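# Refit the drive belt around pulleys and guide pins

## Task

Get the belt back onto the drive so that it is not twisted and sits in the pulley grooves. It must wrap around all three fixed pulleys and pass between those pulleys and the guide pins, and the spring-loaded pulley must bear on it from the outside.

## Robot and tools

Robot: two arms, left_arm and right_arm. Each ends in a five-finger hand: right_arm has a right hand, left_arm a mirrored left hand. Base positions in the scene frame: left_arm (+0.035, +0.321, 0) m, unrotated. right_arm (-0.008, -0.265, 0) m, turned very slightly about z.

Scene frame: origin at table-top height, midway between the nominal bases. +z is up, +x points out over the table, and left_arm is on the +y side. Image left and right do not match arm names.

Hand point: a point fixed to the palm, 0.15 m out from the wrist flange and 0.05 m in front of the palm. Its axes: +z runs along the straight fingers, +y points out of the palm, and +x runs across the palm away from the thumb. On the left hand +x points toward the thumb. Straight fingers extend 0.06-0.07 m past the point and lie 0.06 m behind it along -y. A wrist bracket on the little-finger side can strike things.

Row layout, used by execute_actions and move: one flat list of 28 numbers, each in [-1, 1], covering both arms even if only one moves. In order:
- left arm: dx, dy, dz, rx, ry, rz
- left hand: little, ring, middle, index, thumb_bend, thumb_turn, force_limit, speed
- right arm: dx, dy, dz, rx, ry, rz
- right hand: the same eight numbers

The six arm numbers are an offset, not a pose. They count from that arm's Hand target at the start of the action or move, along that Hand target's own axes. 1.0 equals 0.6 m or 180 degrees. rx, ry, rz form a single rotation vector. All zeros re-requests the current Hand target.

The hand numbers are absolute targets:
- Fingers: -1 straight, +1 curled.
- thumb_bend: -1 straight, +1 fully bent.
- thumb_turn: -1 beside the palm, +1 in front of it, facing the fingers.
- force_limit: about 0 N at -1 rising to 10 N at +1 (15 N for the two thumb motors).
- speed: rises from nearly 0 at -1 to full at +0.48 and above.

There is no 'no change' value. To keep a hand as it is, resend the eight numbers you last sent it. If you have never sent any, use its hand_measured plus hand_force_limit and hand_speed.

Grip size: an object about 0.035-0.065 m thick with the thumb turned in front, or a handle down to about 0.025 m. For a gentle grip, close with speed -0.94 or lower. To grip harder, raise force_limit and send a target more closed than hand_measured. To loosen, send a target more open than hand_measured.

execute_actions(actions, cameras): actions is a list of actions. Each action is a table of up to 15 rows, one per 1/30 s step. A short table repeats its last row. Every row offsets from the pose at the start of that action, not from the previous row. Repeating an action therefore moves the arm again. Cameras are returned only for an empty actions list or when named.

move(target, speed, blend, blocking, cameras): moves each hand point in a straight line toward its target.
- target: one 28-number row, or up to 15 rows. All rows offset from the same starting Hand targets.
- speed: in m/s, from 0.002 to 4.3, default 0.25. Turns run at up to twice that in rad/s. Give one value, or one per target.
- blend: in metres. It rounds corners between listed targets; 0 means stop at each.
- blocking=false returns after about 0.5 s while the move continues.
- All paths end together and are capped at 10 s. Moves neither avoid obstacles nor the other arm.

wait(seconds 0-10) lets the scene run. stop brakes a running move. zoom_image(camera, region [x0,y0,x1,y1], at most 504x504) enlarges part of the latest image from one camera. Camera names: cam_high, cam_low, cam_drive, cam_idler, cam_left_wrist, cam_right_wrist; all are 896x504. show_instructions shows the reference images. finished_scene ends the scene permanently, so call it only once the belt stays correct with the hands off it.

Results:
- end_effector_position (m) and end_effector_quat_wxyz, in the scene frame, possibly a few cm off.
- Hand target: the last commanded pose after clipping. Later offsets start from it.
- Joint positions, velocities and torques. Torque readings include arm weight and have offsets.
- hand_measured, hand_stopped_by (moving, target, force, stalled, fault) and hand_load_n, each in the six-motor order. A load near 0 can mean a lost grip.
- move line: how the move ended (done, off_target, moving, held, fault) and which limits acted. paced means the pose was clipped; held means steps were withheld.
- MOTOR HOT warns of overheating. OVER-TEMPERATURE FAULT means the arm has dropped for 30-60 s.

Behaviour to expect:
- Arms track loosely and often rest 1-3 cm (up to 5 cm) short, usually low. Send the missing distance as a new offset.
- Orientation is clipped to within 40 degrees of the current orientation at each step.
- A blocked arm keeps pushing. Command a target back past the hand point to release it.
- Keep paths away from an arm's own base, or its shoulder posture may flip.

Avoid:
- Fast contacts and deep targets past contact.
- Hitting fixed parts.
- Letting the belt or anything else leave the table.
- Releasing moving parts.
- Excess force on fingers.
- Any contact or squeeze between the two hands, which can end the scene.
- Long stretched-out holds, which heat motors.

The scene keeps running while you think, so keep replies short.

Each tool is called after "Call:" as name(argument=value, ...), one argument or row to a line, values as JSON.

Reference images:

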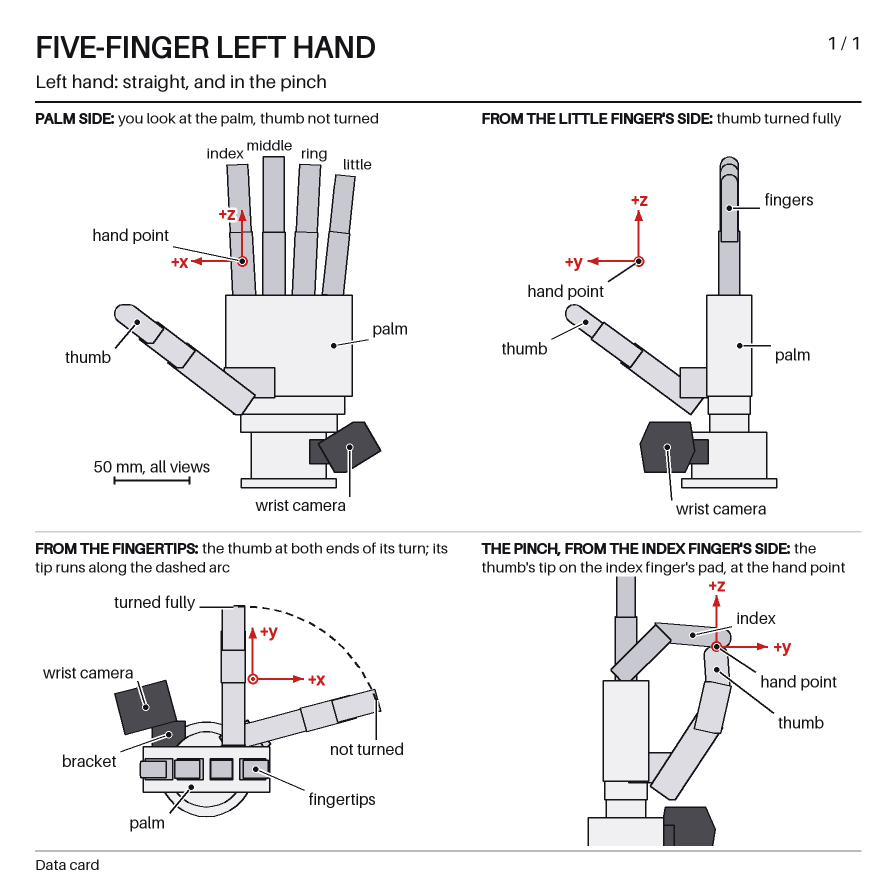

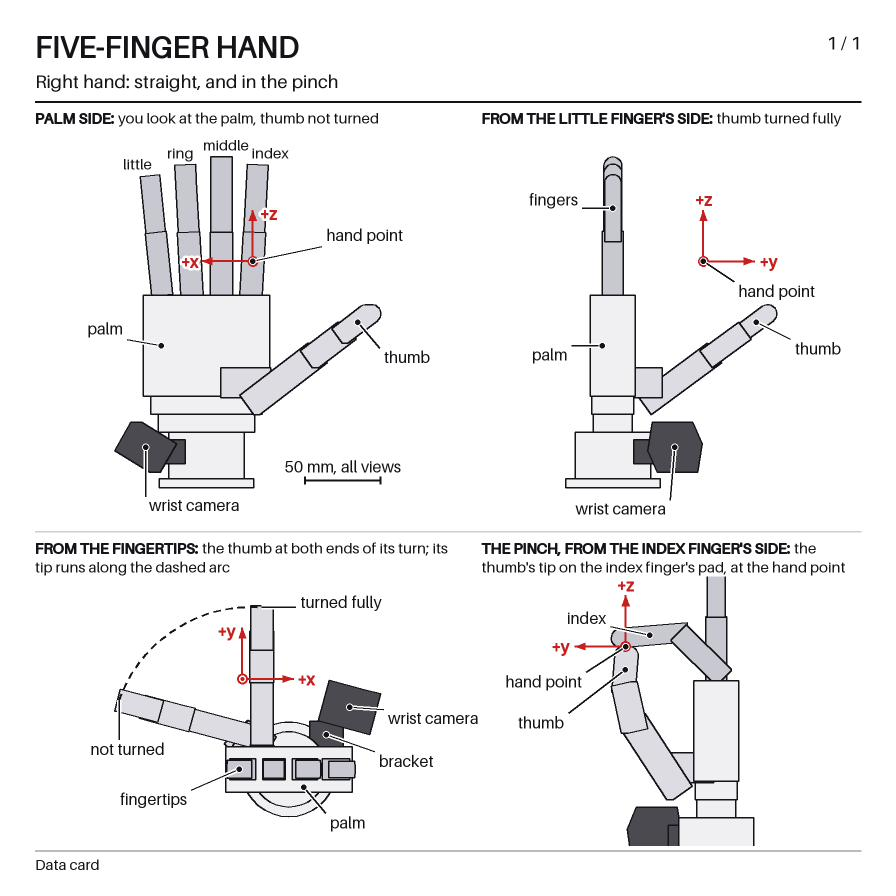

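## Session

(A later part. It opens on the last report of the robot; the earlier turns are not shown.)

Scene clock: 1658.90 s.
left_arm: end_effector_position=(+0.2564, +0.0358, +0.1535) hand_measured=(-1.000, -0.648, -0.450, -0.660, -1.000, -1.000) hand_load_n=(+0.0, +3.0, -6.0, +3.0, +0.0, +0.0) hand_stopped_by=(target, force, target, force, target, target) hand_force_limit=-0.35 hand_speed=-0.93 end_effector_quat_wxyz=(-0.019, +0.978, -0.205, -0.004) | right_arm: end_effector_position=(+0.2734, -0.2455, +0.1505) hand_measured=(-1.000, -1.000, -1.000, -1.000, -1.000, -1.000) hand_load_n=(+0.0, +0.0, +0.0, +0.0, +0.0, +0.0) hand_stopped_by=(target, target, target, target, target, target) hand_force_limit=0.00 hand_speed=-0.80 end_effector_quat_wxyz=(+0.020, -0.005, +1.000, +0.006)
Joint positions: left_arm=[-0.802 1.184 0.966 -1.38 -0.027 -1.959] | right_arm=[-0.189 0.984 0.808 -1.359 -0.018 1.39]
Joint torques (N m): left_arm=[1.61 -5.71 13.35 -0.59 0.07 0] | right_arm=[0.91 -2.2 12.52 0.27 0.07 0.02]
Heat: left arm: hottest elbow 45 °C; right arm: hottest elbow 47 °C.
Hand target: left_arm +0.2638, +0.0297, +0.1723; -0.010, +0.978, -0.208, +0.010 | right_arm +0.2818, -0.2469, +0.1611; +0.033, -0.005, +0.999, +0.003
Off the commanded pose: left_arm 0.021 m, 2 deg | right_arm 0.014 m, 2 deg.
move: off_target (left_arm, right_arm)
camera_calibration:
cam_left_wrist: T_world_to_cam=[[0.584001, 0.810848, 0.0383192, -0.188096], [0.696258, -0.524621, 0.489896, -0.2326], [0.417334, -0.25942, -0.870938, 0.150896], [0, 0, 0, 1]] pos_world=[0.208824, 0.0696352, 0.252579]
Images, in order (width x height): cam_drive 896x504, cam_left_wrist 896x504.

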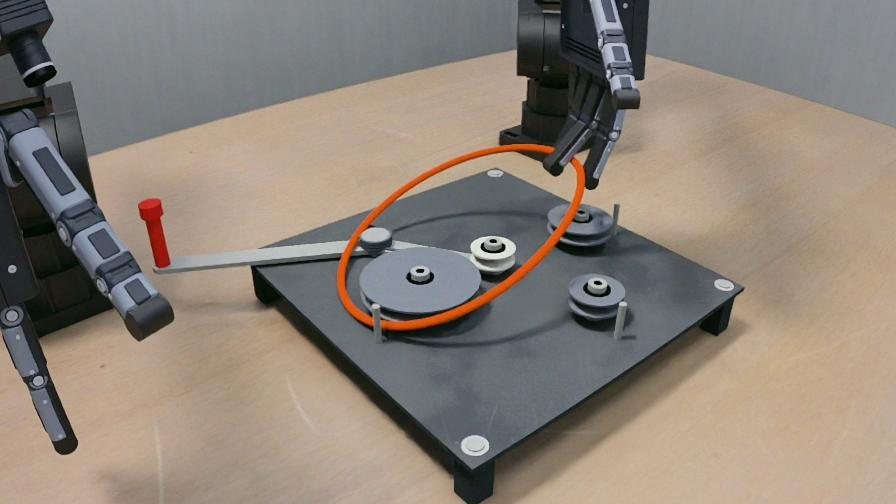

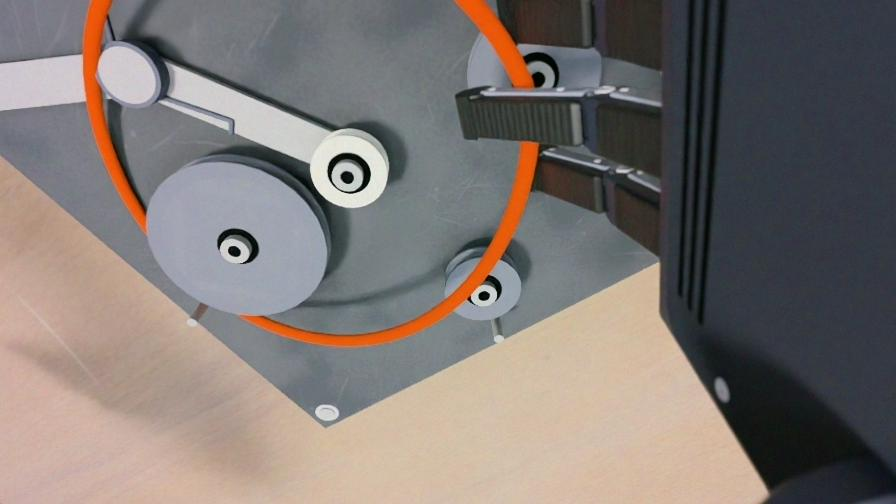

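Call:
move(
  target=[0.006,-0.014,0.015,-0.044,0,0,-1,-0.5,-0.45,-0.5,-1,-1,-0.35,-0.93,0,0,0,0,0,0,-1,-1,-1,-1,-1,-1,0,-0.8],
  speed=0.03,
  cameras=["cam_left_wrist","cam_drive"],
)

Call:
zoom_image(
  camera="cam_drive",
  region=[310, 220, 450, 350],
)

Scene clock: 1683.87 s.
left_arm: end_effector_position=(+0.2678, +0.0354, +0.1615) hand_measured=(-1.000, -0.648, -0.450, -0.660, -1.000, -1.000) hand_load_n=(+0.0, +3.5, -6.5, +3.5, +0.0, +0.0) hand_stopped_by=(target, force, target, force, target, target) hand_force_limit=-0.35 hand_speed=-0.93 end_effector_quat_wxyz=(+0.052, +0.977, -0.204, -0.013) | right_arm: end_effector_position=(+0.2734, -0.2455, +0.1505) hand_measured=(-1.000, -1.000, -1.000, -1.000, -1.000, -1.000) hand_load_n=(+0.0, +0.0, +0.0, -0.5, +0.0, +0.0) hand_stopped_by=(target, target, target, target, target, target) hand_force_limit=0.00 hand_speed=-0.80 end_effector_quat_wxyz=(+0.020, -0.005, +1.000, +0.006)
Joint positions: left_arm=[-0.698 1.167 0.948 -1.326 0.104 -1.857] | right_arm=[-0.189 0.984 0.808 -1.359 -0.018 1.39]
Joint torques (N m): left_arm=[2.08 -5.6 9.57 0.76 0.35 0.08] | right_arm=[0.26 -1.96 12.53 0.25 0.09 0.03]
Heat: left arm: hottest elbow 47 °C; right arm: hottest elbow 47 °C.
Hand target: left_arm +0.2709, +0.0361, +0.1637; +0.057, +0.976, -0.208, -0.005 | right_arm +0.2818, -0.2469, +0.1611; +0.033, -0.005, +0.999, +0.003
Off the commanded pose: left_arm 0.004 m, 1 deg | right_arm 0.014 m, 2 deg.
move: off_target (right_arm)
camera_calibration:
cam_left_wrist: T_world_to_cam=[[0.58079, 0.808111, -0.0981782, -0.17164], [0.721048, -0.4547, 0.522817, -0.259164], [0.377853, -0.374438, -0.846772, 0.163696], [0, 0, 0, 1]] pos_world=[0.224704, 0.0821566, 0.257257]
Images, in order (width x height): cam_drive 896x504, cam_left_wrist 896x504.

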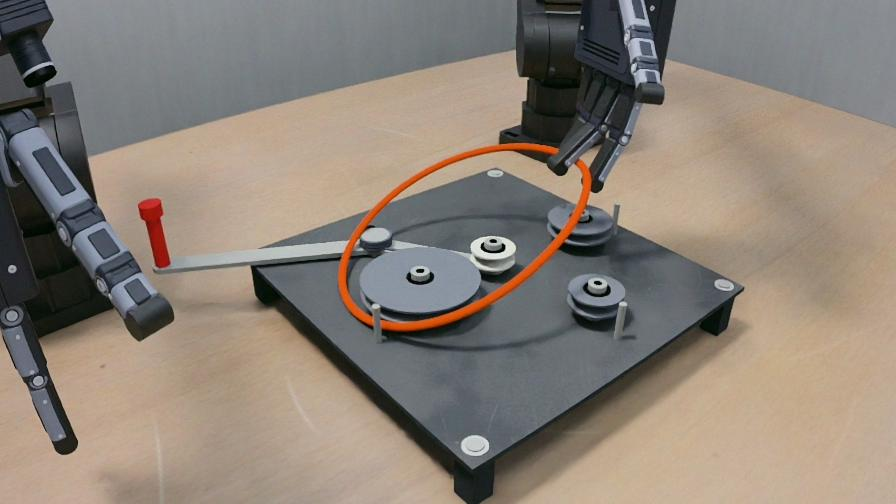

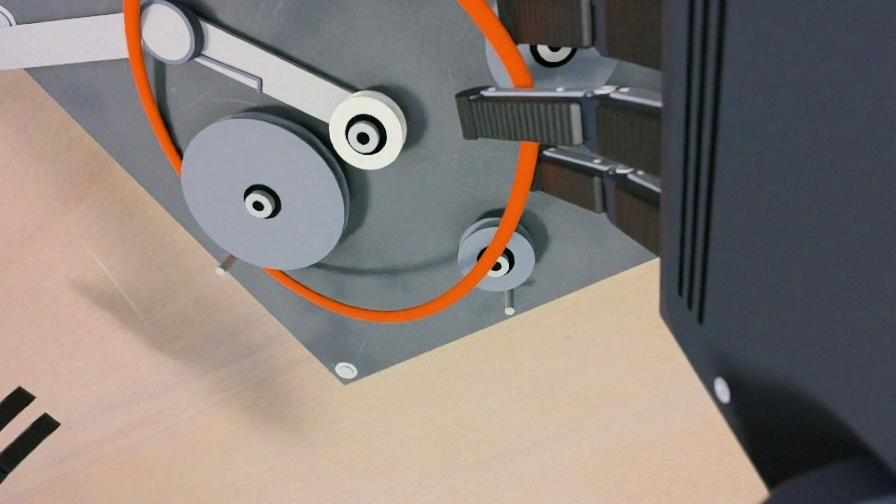

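Scaled by 3.600 from the camera's 896x504 image, which has a finer 1280x720 frame.

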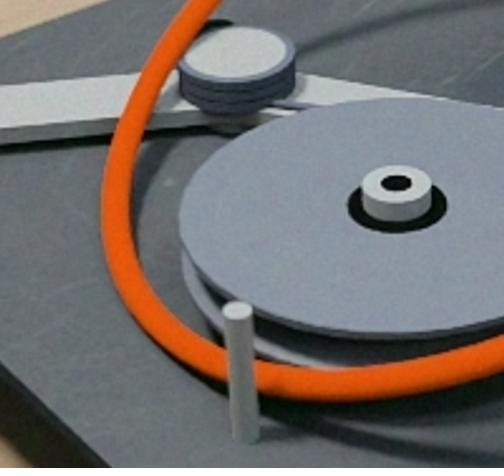

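Call:
zoom_image(
  camera="cam_left_wrist",
  region=[130, 120, 370, 330],
)

Call:
zoom_image(
  camera="cam_drive",
  region=[320, 260, 480, 350],
)

Scaled by 2.100 from the camera's 896x504 image, which has a finer 1280x720 frame.

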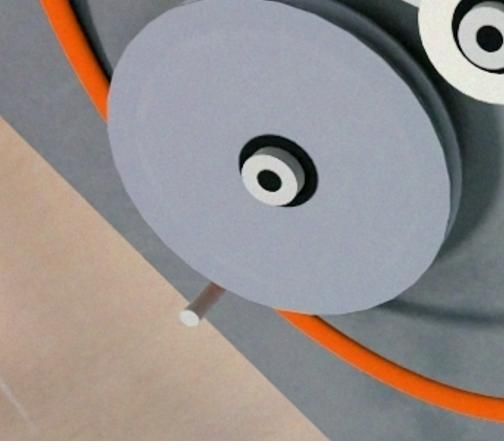

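Scaled by 3.150 from the camera's 896x504 image, which has a finer 1280x720 frame.

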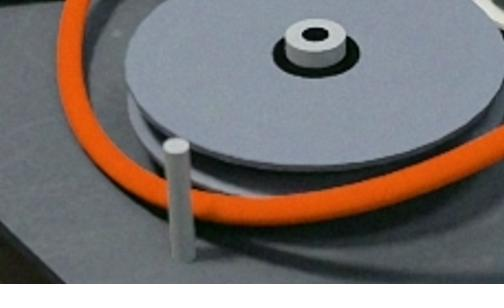

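Call:
move(
  target=[0,0.012,-0.03,0,0,0,-1,-0.5,-0.45,-0.5,-1,-1,-0.35,-0.93,0,0,0,0,0,0,-1,-1,-1,-1,-1,-1,0,-0.8],
  speed=0.03,
  cameras=["cam_left_wrist","cam_drive"],
)

Call:
zoom_image(
  camera="cam_drive",
  region=[320, 260, 480, 350],
)

Scene clock: 1698.87 s.
left_arm: end_effector_position=(+0.2632, +0.0390, +0.1634) hand_measured=(-1.000, -0.648, -0.450, -0.660, -1.000, -1.000) hand_load_n=(+0.0, +3.0, -6.5, +3.5, +0.0, +0.0) hand_stopped_by=(target, force, target, force, target, target) hand_force_limit=-0.35 hand_speed=-0.93 end_effector_quat_wxyz=(+0.049, +0.977, -0.205, -0.019) | right_arm: end_effector_position=(+0.2734, -0.2455, +0.1505) hand_measured=(-1.000, -1.000, -1.000, -1.000, -1.000, -1.000) hand_load_n=(+0.0, +0.0, +0.0, +0.0, -0.5, +0.0) hand_stopped_by=(target, target, target, target, target, target) hand_force_limit=0.00 hand_speed=-0.80 end_effector_quat_wxyz=(+0.020, -0.005, +1.000, +0.006)
Joint positions: left_arm=[-0.698 1.158 0.948 -1.347 0.104 -1.856] | right_arm=[-0.189 0.984 0.808 -1.359 -0.018 1.39]
Joint torques (N m): left_arm=[0.85 -5.42 13.37 -0.42 0.33 -0.09] | right_arm=[0.67 -2.2 12.52 0.31 0.11 0]
Heat: left arm: hottest elbow 45 °C; right arm: hottest elbow 47 °C.
Hand target: left_arm +0.2684, +0.0316, +0.1824; +0.058, +0.976, -0.208, -0.005 | right_arm +0.2818, -0.2469, +0.1611; +0.033, -0.005, +0.999, +0.003
Off the commanded pose: left_arm 0.021 m, 2 deg | right_arm 0.014 m, 2 deg.
move: off_target (left_arm, right_arm)
camera_calibration:
cam_left_wrist: T_world_to_cam=[[0.580483, 0.808348, -0.0980484, -0.171694], [0.725734, -0.458996, 0.512476, -0.254621], [0.369255, -0.368641, -0.853085, 0.171513], [0, 0, 0, 1]] pos_world=[0.22112, 0.0851452, 0.259968]
Images, in order (width x height): cam_drive 896x504, cam_left_wrist 896x504.

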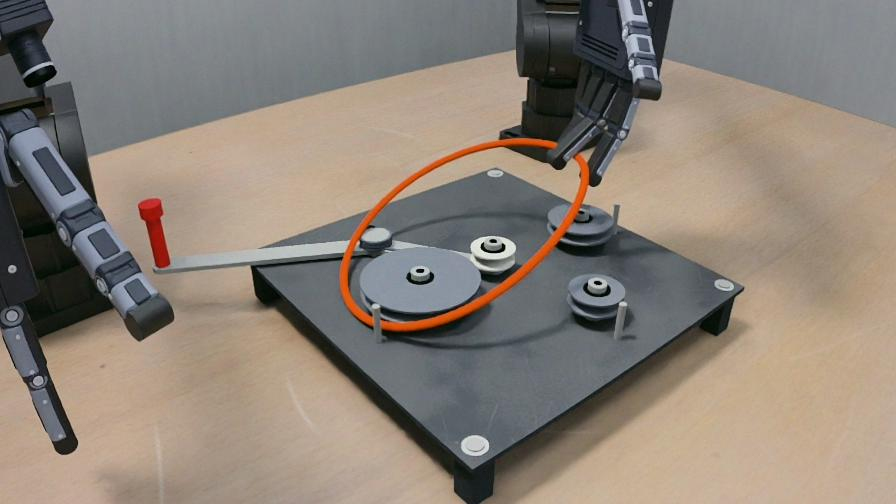

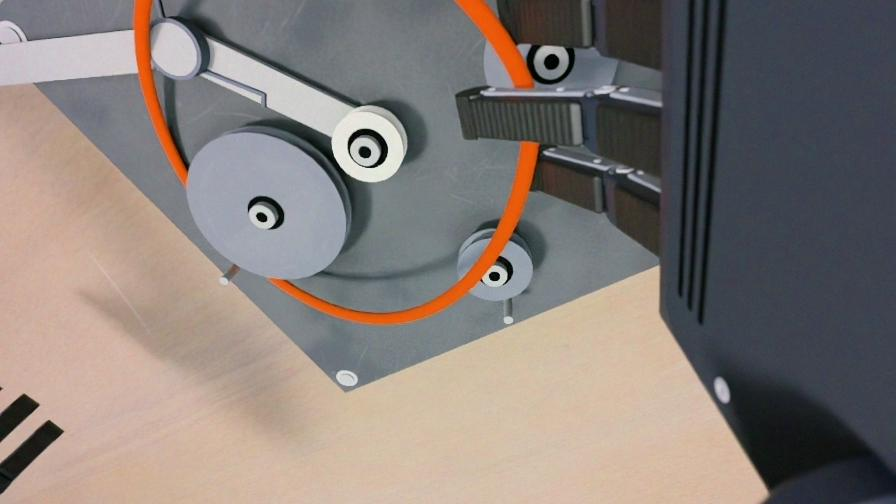

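Scaled by 3.150 from the camera's 896x504 image, which has a finer 1280x720 frame.

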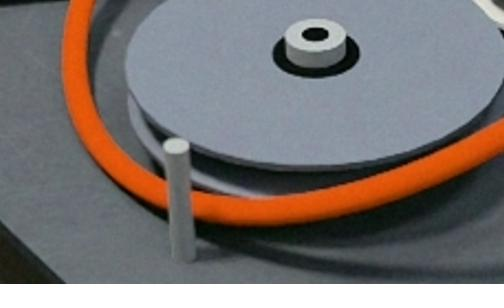

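Call:
move(
  target=[0,0.006,-0.02,0,0,0,-1,-0.5,-0.45,-0.5,-1,-1,-0.35,-0.93,0,0,0,0,0,0,-1,-1,-1,-1,-1,-1,0,-0.8],
  speed=0.03,
  cameras=["cam_drive"],
)

Call:
zoom_image(
  camera="cam_drive",
  region=[320, 260, 480, 350],
)

Scene clock: 1703.30 s.
left_arm: end_effector_position=(+0.2612, +0.0398, +0.1727) hand_measured=(-1.000, -0.648, -0.450, -0.660, -1.000, -1.000) hand_load_n=(+0.0, +3.0, -6.0, +3.5, +0.0, +0.0) hand_stopped_by=(target, force, target, force, target, target) hand_force_limit=-0.35 hand_speed=-0.93 end_effector_quat_wxyz=(+0.048, +0.977, -0.205, -0.021) | right_arm: end_effector_position=(+0.2734, -0.2455, +0.1505) hand_measured=(-1.000, -1.000, -1.000, -1.000, -1.000, -1.000) hand_load_n=(+0.0, +0.0, +0.0, +0.0, +0.0, +0.0) hand_stopped_by=(target, target, target, target, target, target) hand_force_limit=0.00 hand_speed=-0.80 end_effector_quat_wxyz=(+0.020, -0.005, +1.000, +0.006)
Joint positions: left_arm=[-0.7 1.152 0.968 -1.379 0.104 -1.856] | right_arm=[-0.189 0.984 0.808 -1.359 -0.018 1.39]
Joint torques (N m): left_arm=[0.44 -5.3 14.15 -0.57 0.32 -0.14] | right_arm=[0.44 -1.61 12.55 0.23 0.07 0.03]
Heat: left arm: hottest elbow 45 °C; right arm: hottest elbow 47 °C.
Hand target: left_arm +0.2674, +0.0296, +0.1948; +0.058, +0.976, -0.208, -0.004 | right_arm +0.2818, -0.2469, +0.1611; +0.033, -0.005, +0.999, +0.003
Off the commanded pose: left_arm 0.025 m, 2 deg | right_arm 0.014 m, 2 deg.
move: off_target (left_arm, right_arm)
Images, in order (width x height): cam_drive 896x504.

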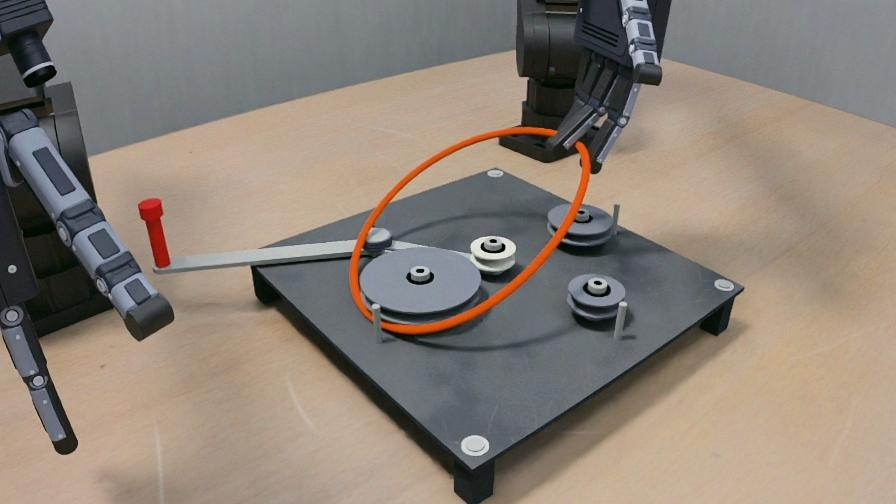

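Scaled by 3.150 from the camera's 896x504 image, which has a finer 1280x720 frame.

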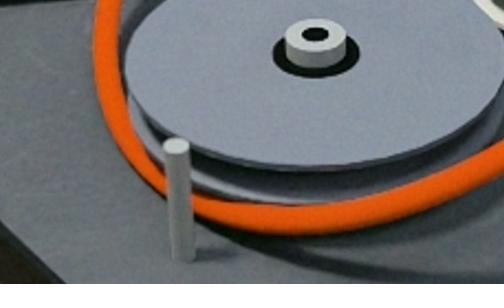

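Call:
move(
  target=[
    [0.01,0.04,0,0,0,0,-1,-0.5,-0.45,-0.5,-1,-1,-0.35,-0.93,0,0,0,0,0,0,-1,-1,-1,-1,-1,-1,0,-0.8],
    [0.01,0.045,-0.03,0.02,-0.04,0,-1,-0.5,-0.45,-0.5,-1,-1,-0.35,-0.93,0,0,0,0,0,0,-1,-1,-1,-1,-1,-1,0,-0.8],
  ],
  speed=0.03,
  cameras=["cam_drive","cam_left_wrist"],
)

Call:
zoom_image(
  camera="cam_drive",
  region=[310, 220, 470, 350],
)

Scene clock: 1722.97 s.
left_arm: end_effector_position=(+0.2558, +0.0155, +0.2019) hand_measured=(-1.000, -0.648, -0.450, -0.660, -1.000, -1.000) hand_load_n=(+0.0, +3.5, -6.5, +3.5, -0.5, +0.0) hand_stopped_by=(target, force, target, force, target, target) hand_force_limit=-0.35 hand_speed=-0.93 end_effector_quat_wxyz=(+0.010, +0.975, -0.211, -0.068) | right_arm: end_effector_position=(+0.2734, -0.2455, +0.1505) hand_measured=(-1.000, -1.000, -1.000, -1.000, -1.000, -1.000) hand_load_n=(+0.0, +0.5, +0.0, +0.0, +0.0, +0.0) hand_stopped_by=(target, target, target, target, target, target) hand_force_limit=0.00 hand_speed=-0.80 end_effector_quat_wxyz=(+0.020, -0.005, +1.000, +0.006)
Joint positions: left_arm=[-0.775 1.259 1.146 -1.563 0.089 -1.913] | right_arm=[-0.189 0.984 0.808 -1.359 -0.018 1.39]
Joint torques (N m): left_arm=[0.44 -5.19 14.01 -0.81 0.14 -0.18] | right_arm=[0.44 -1.44 12.56 0.36 0.06 -0.01]
Heat: left arm: hottest elbow 47 °C; right arm: hottest elbow 47 °C.
Hand target: left_arm +0.2626, +0.0047, +0.2157; +0.014, +0.976, -0.211, -0.059 | right_arm +0.2818, -0.2469, +0.1611; +0.033, -0.005, +0.999, +0.003
Off the commanded pose: left_arm 0.019 m, 1 deg | right_arm 0.014 m, 2 deg.
move: off_target (left_arm, right_arm)
camera_calibration:
cam_left_wrist: T_world_to_cam=[[0.590544, 0.804183, -0.0674306, -0.153354], [0.752515, -0.51856, 0.405977, -0.264158], [0.291513, -0.290489, -0.911392, 0.228791], [0, 0, 0, 1]] pos_world=[0.222649, 0.0528038, 0.30542]
Images, in order (width x height): cam_drive 896x504, cam_left_wrist 896x504.

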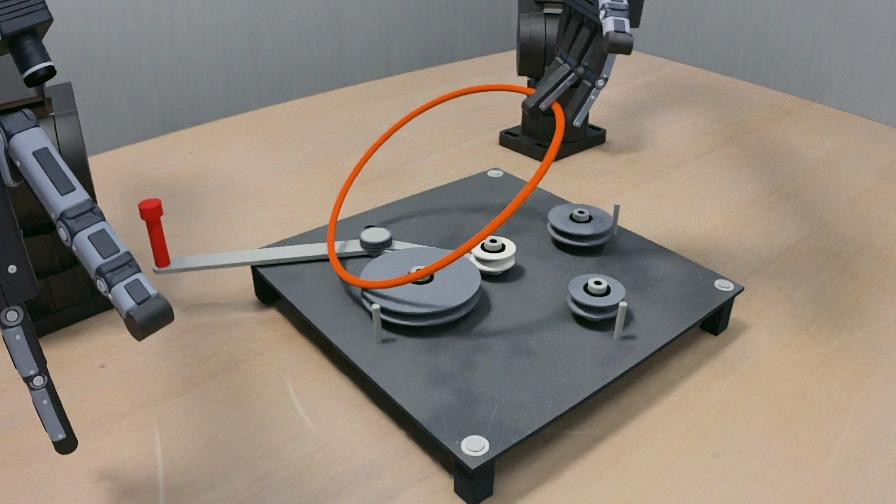

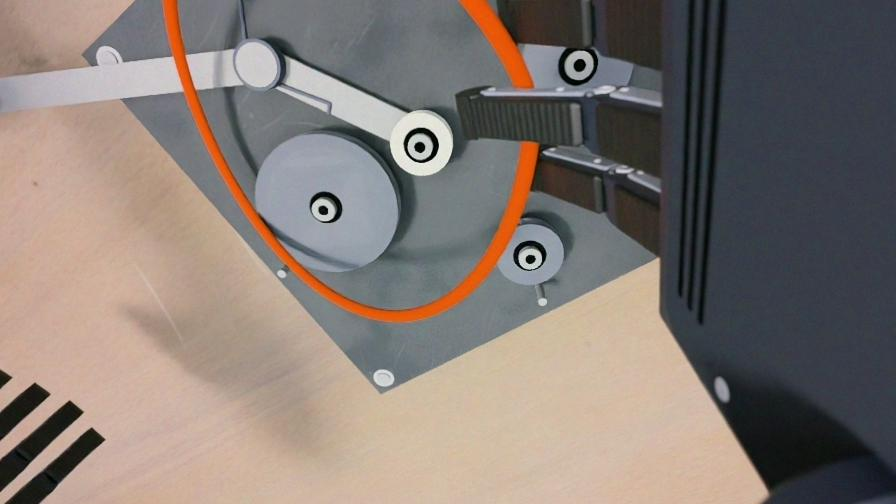

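Scaled by 3.150 from the camera's 896x504 image, which has a finer 1280x720 frame.

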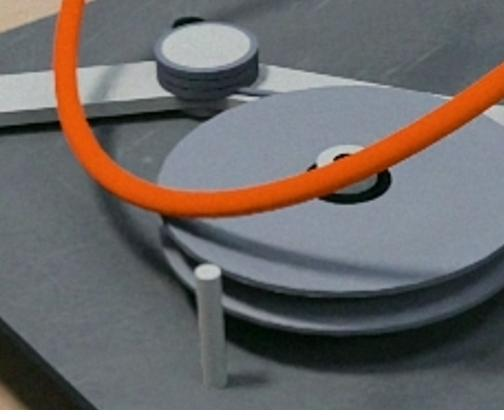

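Call:
move(
  target=[0.033,0,0,0,-0.055,0,-1,-0.5,-0.45,-0.5,-1,-1,-0.35,-0.93,0,0,0,0,0,0,-1,-1,-1,-1,-1,-1,0,-0.8],
  speed=0.04,
  cameras=["cam_drive","cam_left_wrist"],
)

Call:
zoom_image(
  camera="cam_drive",
  region=[310, 220, 470, 350],
)

Call:
zoom_image(
  camera="cam_left_wrist",
  region=[200, 140, 440, 340],
)

Scene clock: 1751.77 s.
left_arm: end_effector_position=(+0.2696, +0.0028, +0.2017) hand_measured=(-1.000, -0.648, -0.450, -0.660, -1.000, -1.000) hand_load_n=(+0.0, +3.0, -6.5, +3.5, -0.5, +0.0) hand_stopped_by=(target, force, target, force, target, target) hand_force_limit=-0.35 hand_speed=-0.93 end_effector_quat_wxyz=(-0.005, +0.968, -0.208, -0.141) | right_arm: end_effector_position=(+0.2734, -0.2455, +0.1505) hand_measured=(-1.000, -1.000, -1.000, -1.000, -1.000, -1.000) hand_load_n=(+0.0, +0.0, +0.0, +0.0, +0.0, +0.0) hand_stopped_by=(target, target, target, target, target, target) hand_force_limit=0.00 hand_speed=-0.80 end_effector_quat_wxyz=(+0.020, -0.005, +1.000, +0.006)
Joint positions: left_arm=[-0.747 1.408 1.277 -1.689 0.134 -1.878] | right_arm=[-0.189 0.984 0.808 -1.359 -0.018 1.39]
Joint torques (N m): left_arm=[2.02 -7 13.56 -1.11 0.4 0.08] | right_arm=[0.21 -1.2 12.53 0.25 0.1 0.06]
Heat: left arm: hottest elbow 50 °C; right arm: hottest elbow 47 °C.
Hand target: left_arm +0.2805, -0.0035, +0.2136; -0.004, +0.967, -0.211, -0.143 | right_arm +0.2818, -0.2469, +0.1611; +0.033, -0.005, +0.999, +0.003
Off the commanded pose: left_arm 0.017 m, 1 deg | right_arm 0.014 m, 2 deg.
joint sent to its limit (left arm) — joint 4 (wrist pitch), lower limit. The joint targets still meet the commanded pose.
move: off_target (left_arm, right_arm)
camera_calibration:
cam_left_wrist: T_world_to_cam=[[0.578493, 0.809755, -0.0981999, -0.141821], [0.79904, -0.538367, 0.26776, -0.265635], [0.163952, -0.233363, -0.958468, 0.264639], [0, 0, 0, 1]] pos_world=[0.250908, 0.0335879, 0.310848]
Images, in order (width x height): cam_drive 896x504, cam_left_wrist 896x504.

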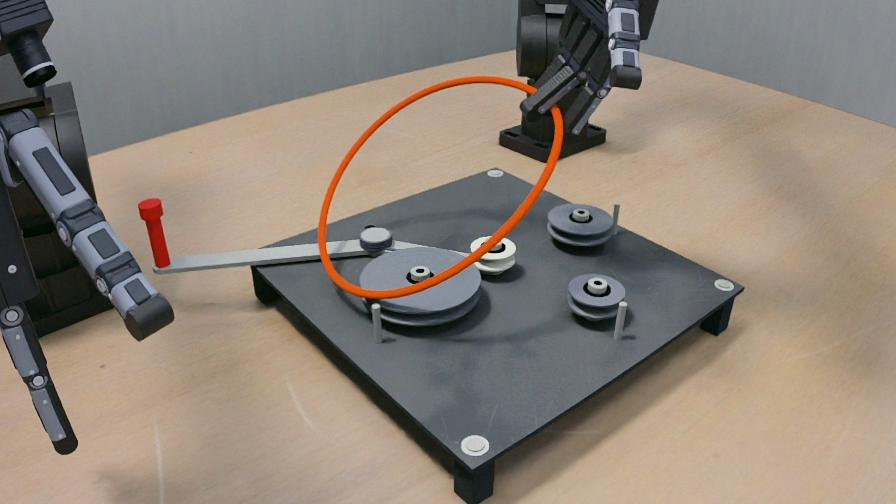

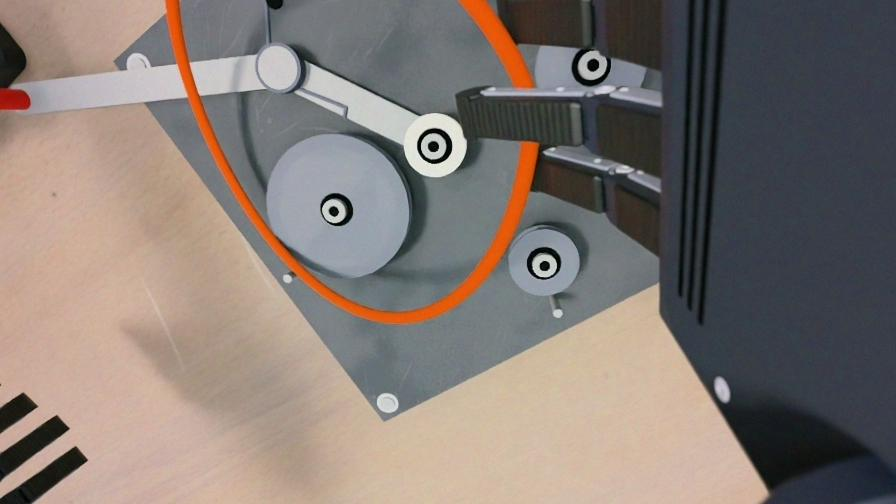

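Scaled by 3.150 from the camera's 896x504 image, which has a finer 1280x720 frame.

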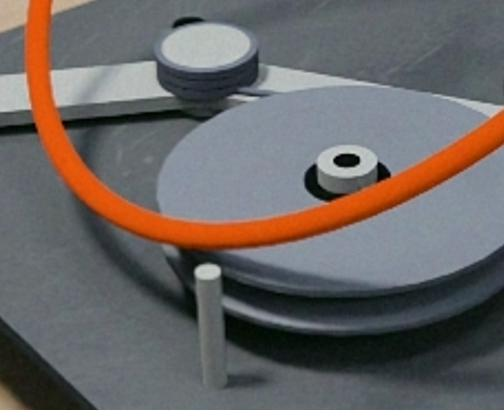

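Scaled by 2.100 from the camera's 896x504 image, which has a finer 1280x720 frame.

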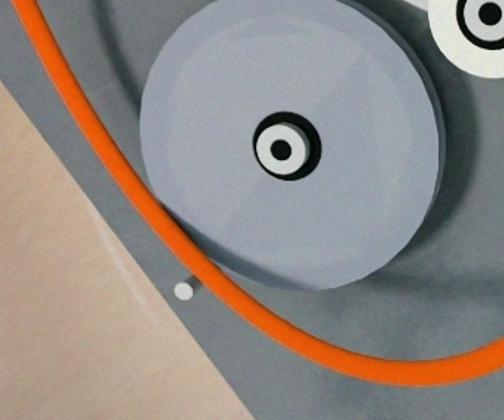

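Call:
wait(
  seconds=0.1,
  cameras=["cam_drive","cam_left_wrist"],
)

Call:
zoom_image(
  camera="cam_drive",
  region=[310, 220, 470, 350],
)

Scene clock: 1776.70 s.
left_arm: end_effector_position=(+0.2696, +0.0028, +0.2017) hand_measured=(-1.000, -0.648, -0.450, -0.660, -1.000, -1.000) hand_load_n=(+0.0, +3.5, -6.5, +3.5, +0.0, +0.0) hand_stopped_by=(target, force, target, force, target, target) hand_force_limit=-0.35 hand_speed=-0.93 end_effector_quat_wxyz=(-0.005, +0.968, -0.208, -0.141) | right_arm: end_effector_position=(+0.2734, -0.2455, +0.1505) hand_measured=(-1.000, -1.000, -1.000, -1.000, -1.000, -1.000) hand_load_n=(+0.0, +0.0, +0.0, +0.0, +0.0, +0.0) hand_stopped_by=(target, target, target, target, target, target) hand_force_limit=0.00 hand_speed=-0.80 end_effector_quat_wxyz=(+0.020, -0.005, +1.000, +0.006)
Joint positions: left_arm=[-0.747 1.408 1.277 -1.689 0.134 -1.877] | right_arm=[-0.189 0.984 0.808 -1.359 -0.018 1.39]
Joint torques (N m): left_arm=[2.08 -7.06 13.63 -1.11 0.39 0.07] | right_arm=[0.79 -1.67 12.49 0.28 0.08 0.04]
Heat: left arm: hottest elbow 48 °C; right arm: hottest elbow 47 °C.
Hand target: left_arm +0.2805, -0.0035, +0.2136; -0.004, +0.967, -0.212, -0.143 | right_arm +0.2818, -0.2469, +0.1611; +0.033, -0.005, +0.999, +0.003
Off the commanded pose: left_arm 0.017 m, 1 deg | right_arm 0.014 m, 2 deg.
wait: 0.10 s; at rest from the start
camera_calibration:
cam_left_wrist: T_world_to_cam=[[0.579081, 0.809304, -0.0984489, -0.141877], [0.798657, -0.538875, 0.267884, -0.26556], [0.163748, -0.233753, -0.958408, 0.264686], [0, 0, 0, 1]] pos_world=[0.250907, 0.0335893, 0.310849]
Images, in order (width x height): cam_drive 896x504, cam_left_wrist 896x504.

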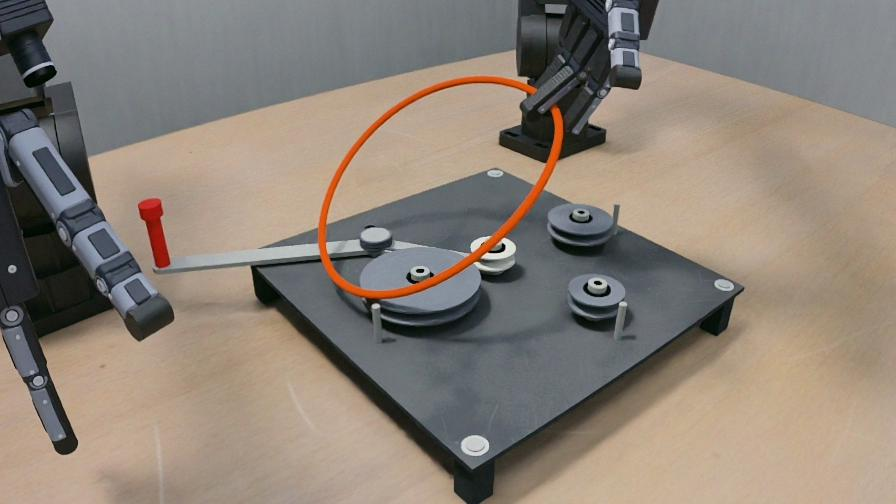

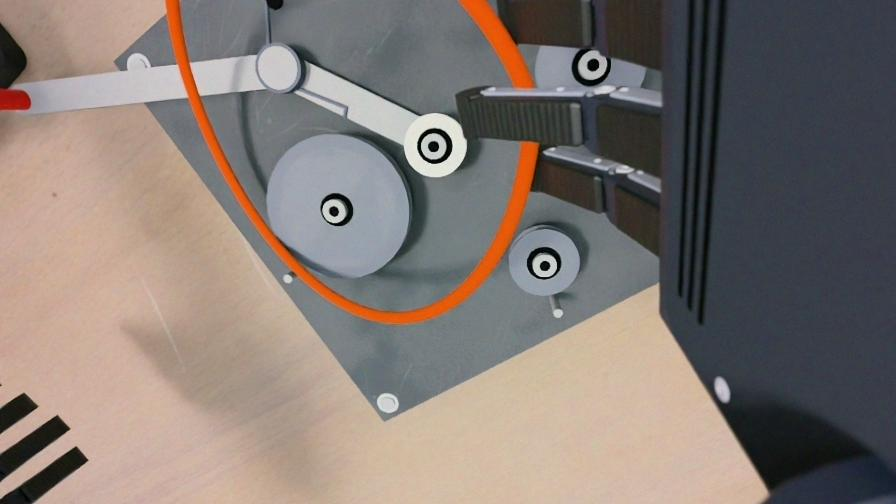

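Scaled by 3.150 from the camera's 896x504 image, which has a finer 1280x720 frame.

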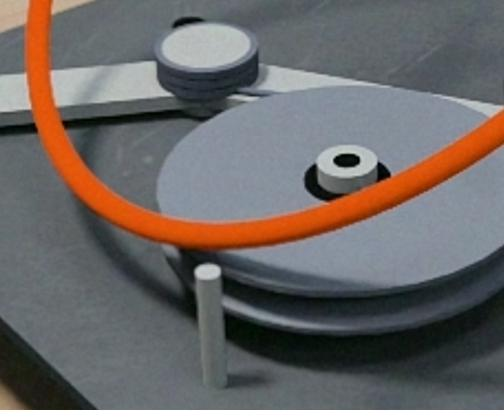

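Call:
move(
  target=[0.0056, -0.001, 0.0192, 0, 0, 0, -1, -0.5, -0.45, -0.5, -1, -1, -0.35, -0.93, 0, 0, 0, 0, 0, 0, -1, -1, -1, -1, -1, -1, 0, -0.8],
  speed=0.05,
  cameras=["cam_drive","cam_left_wrist"],
)

Call:
zoom_image(
  camera="cam_drive",
  region=[310, 220, 470, 350],
)

Scene clock: 1784.20 s.
left_arm: end_effector_position=(+0.2705, +0.0018, +0.1941) hand_measured=(-1.000, -0.648, -0.450, -0.660, -1.000, -1.000) hand_load_n=(+0.0, +3.5, -6.5, +3.5, +0.0, +0.0) hand_stopped_by=(target, force, target, force, target, target) hand_force_limit=-0.35 hand_speed=-0.93 end_effector_quat_wxyz=(-0.010, +0.967, -0.208, -0.150) | right_arm: end_effector_position=(+0.2734, -0.2455, +0.1505) hand_measured=(-1.000, -1.000, -1.000, -1.000, -1.000, -1.000) hand_load_n=(+0.0, +0.0, +0.0, +0.0, -0.5, +0.0) hand_stopped_by=(target, target, target, target, target, target) hand_force_limit=0.00 hand_speed=-0.80 end_effector_quat_wxyz=(+0.020, -0.005, +1.000, +0.006)
Joint positions: left_arm=[-0.747 1.429 1.277 -1.689 0.134 -1.876] | right_arm=[-0.189 0.984 0.808 -1.359 -0.018 1.39]
Joint torques (N m): left_arm=[2.02 -7.06 12.55 -0.77 0.27 0.06] | right_arm=[0.79 -1.26 12.55 0.28 0.06 0.01]
Heat: left arm: hottest elbow 48 °C; right arm: hottest elbow 47 °C.
Hand target: left_arm +0.2805, -0.0035, +0.2016; -0.004, +0.967, -0.211, -0.143 | right_arm +0.2818, -0.2469, +0.1611; +0.033, -0.005, +0.999, +0.003
Off the commanded pose: left_arm 0.014 m, 1 deg | right_arm 0.014 m, 2 deg.
move: off_target (left_arm, right_arm)
camera_calibration:
cam_left_wrist: T_world_to_cam=[[0.578501, 0.809991, -0.096181, -0.142679], [0.801984, -0.543299, 0.248292, -0.261869], [0.148859, -0.220772, -0.963899, 0.26212], [0, 0, 0, 1]] pos_world=[0.253536, 0.031164, 0.303954]
Images, in order (width x height): cam_drive 896x504, cam_left_wrist 896x504.

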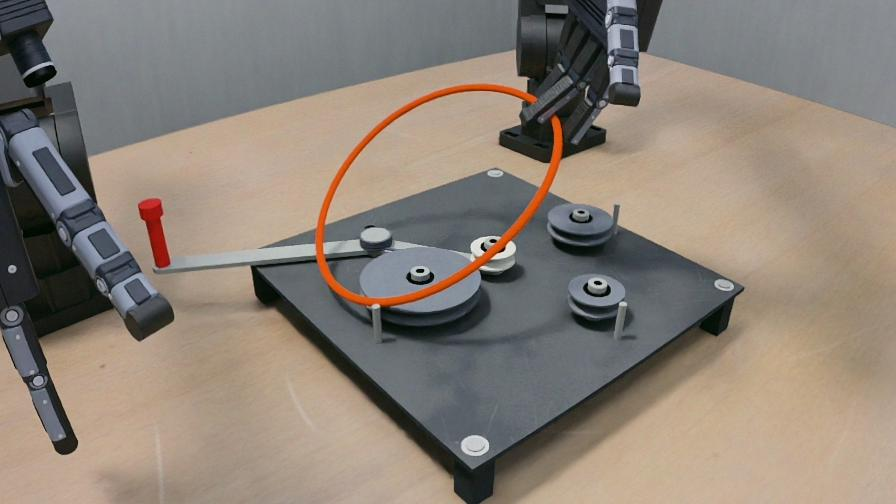

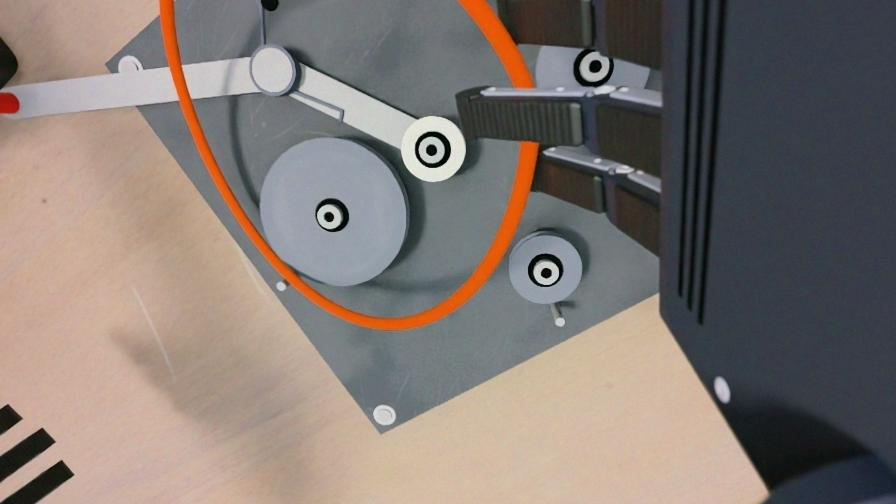

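Scaled by 3.150 from the camera's 896x504 image, which has a finer 1280x720 frame.

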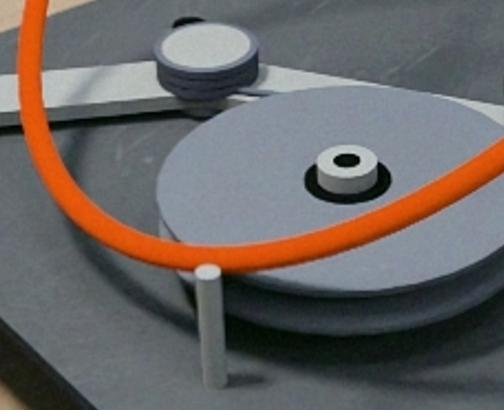

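Call:
move(
  target=[0.0028, -0.0005, 0.0096, 0, 0, 0, -1, -0.5, -0.45, -0.5, -1, -1, -0.35, -0.93, 0, 0, 0, 0, 0, 0, -1, -1, -1, -1, -1, -1, 0, -0.8],
  speed=0.05,
  cameras=["cam_drive","cam_left_wrist"],
)

Call:
zoom_image(
  camera="cam_drive",
  region=[310, 220, 470, 350],
)

Call:
zoom_image(
  camera="cam_left_wrist",
  region=[200, 140, 440, 340],
)

Scene clock: 1791.10 s.
left_arm: end_effector_position=(+0.2705, +0.0018, +0.1940) hand_measured=(-1.000, -0.648, -0.450, -0.660, -1.000, -1.000) hand_load_n=(+0.0, +3.5, -6.5, +3.5, +0.0, +0.0) hand_stopped_by=(target, force, target, force, target, target) hand_force_limit=-0.35 hand_speed=-0.93 end_effector_quat_wxyz=(-0.010, +0.967, -0.208, -0.150) | right_arm: end_effector_position=(+0.2734, -0.2455, +0.1505) hand_measured=(-1.000, -1.000, -1.000, -1.000, -1.000, -1.000) hand_load_n=(+0.0, +0.0, +0.0, +0.0, +0.0, +0.0) hand_stopped_by=(target, target, target, target, target, target) hand_force_limit=0.00 hand_speed=-0.80 end_effector_quat_wxyz=(+0.020, -0.005, +1.000, +0.006)
Joint positions: left_arm=[-0.747 1.429 1.277 -1.689 0.134 -1.876] | right_arm=[-0.189 0.984 0.808 -1.359 -0.018 1.39]
Joint torques (N m): left_arm=[2.02 -7.24 11.4 -0.08 0.27 0.07] | right_arm=[1.03 -1.32 12.4 0.12 0.11 0]
Heat: left arm: hottest elbow 47 °C; right arm: hottest elbow 47 °C.
Hand target: left_arm +0.2804, -0.0035, +0.1956; -0.004, +0.967, -0.212, -0.143 | right_arm +0.2818, -0.2469, +0.1611; +0.033, -0.005, +0.999, +0.003
Off the commanded pose: left_arm 0.011 m, 1 deg | right_arm 0.014 m, 2 deg.
move: off_target (left_arm, right_arm)
camera_calibration:
cam_left_wrist: T_world_to_cam=[[0.578722, 0.809831, -0.0961964, -0.142793], [0.80188, -0.54358, 0.248012, -0.261805], [0.148557, -0.220668, -0.963969, 0.262103], [0, 0, 0, 1]] pos_world=[0.253636, 0.031164, 0.303854]
Images, in order (width x height): cam_drive 896x504, cam_left_wrist 896x504.

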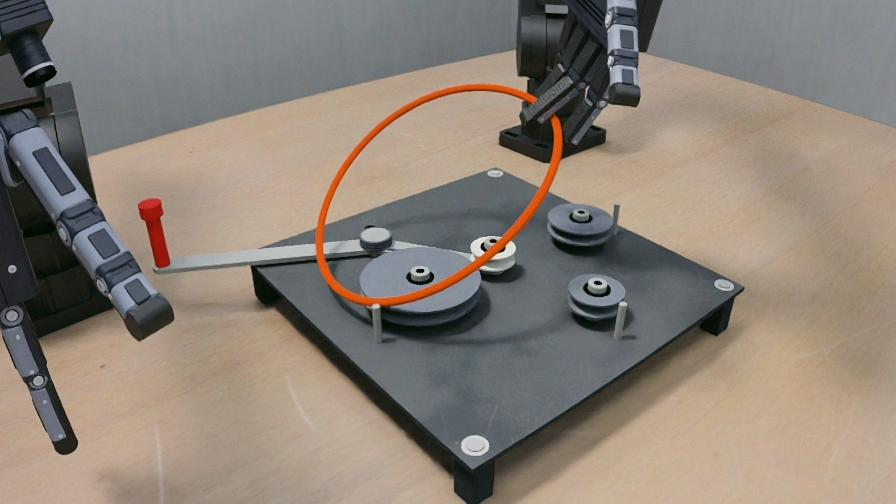

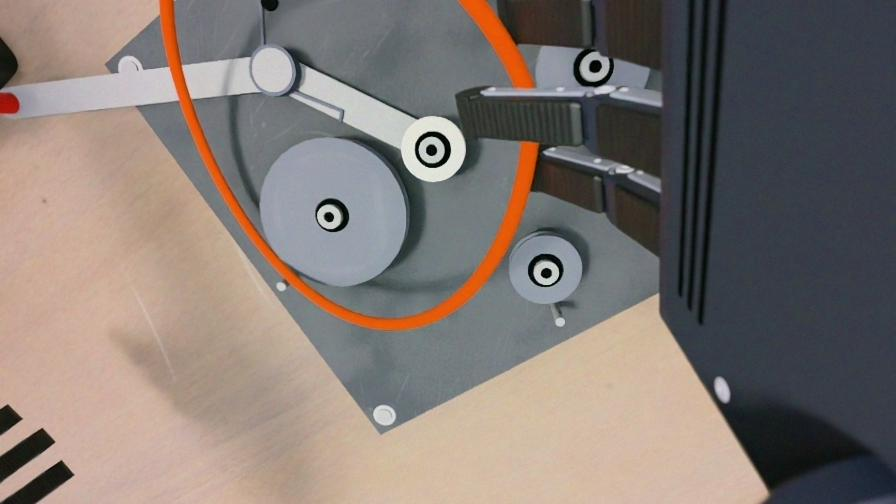

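Scaled by 3.150 from the camera's 896x504 image, which has a finer 1280x720 frame.

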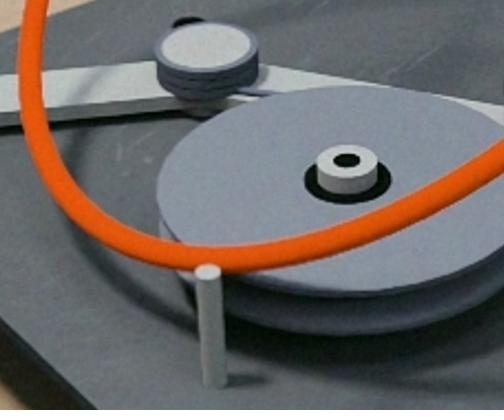

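Scaled by 2.100 from the camera's 896x504 image, which has a finer 1280x720 frame.

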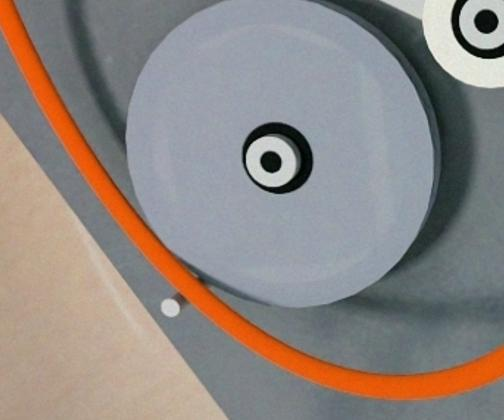

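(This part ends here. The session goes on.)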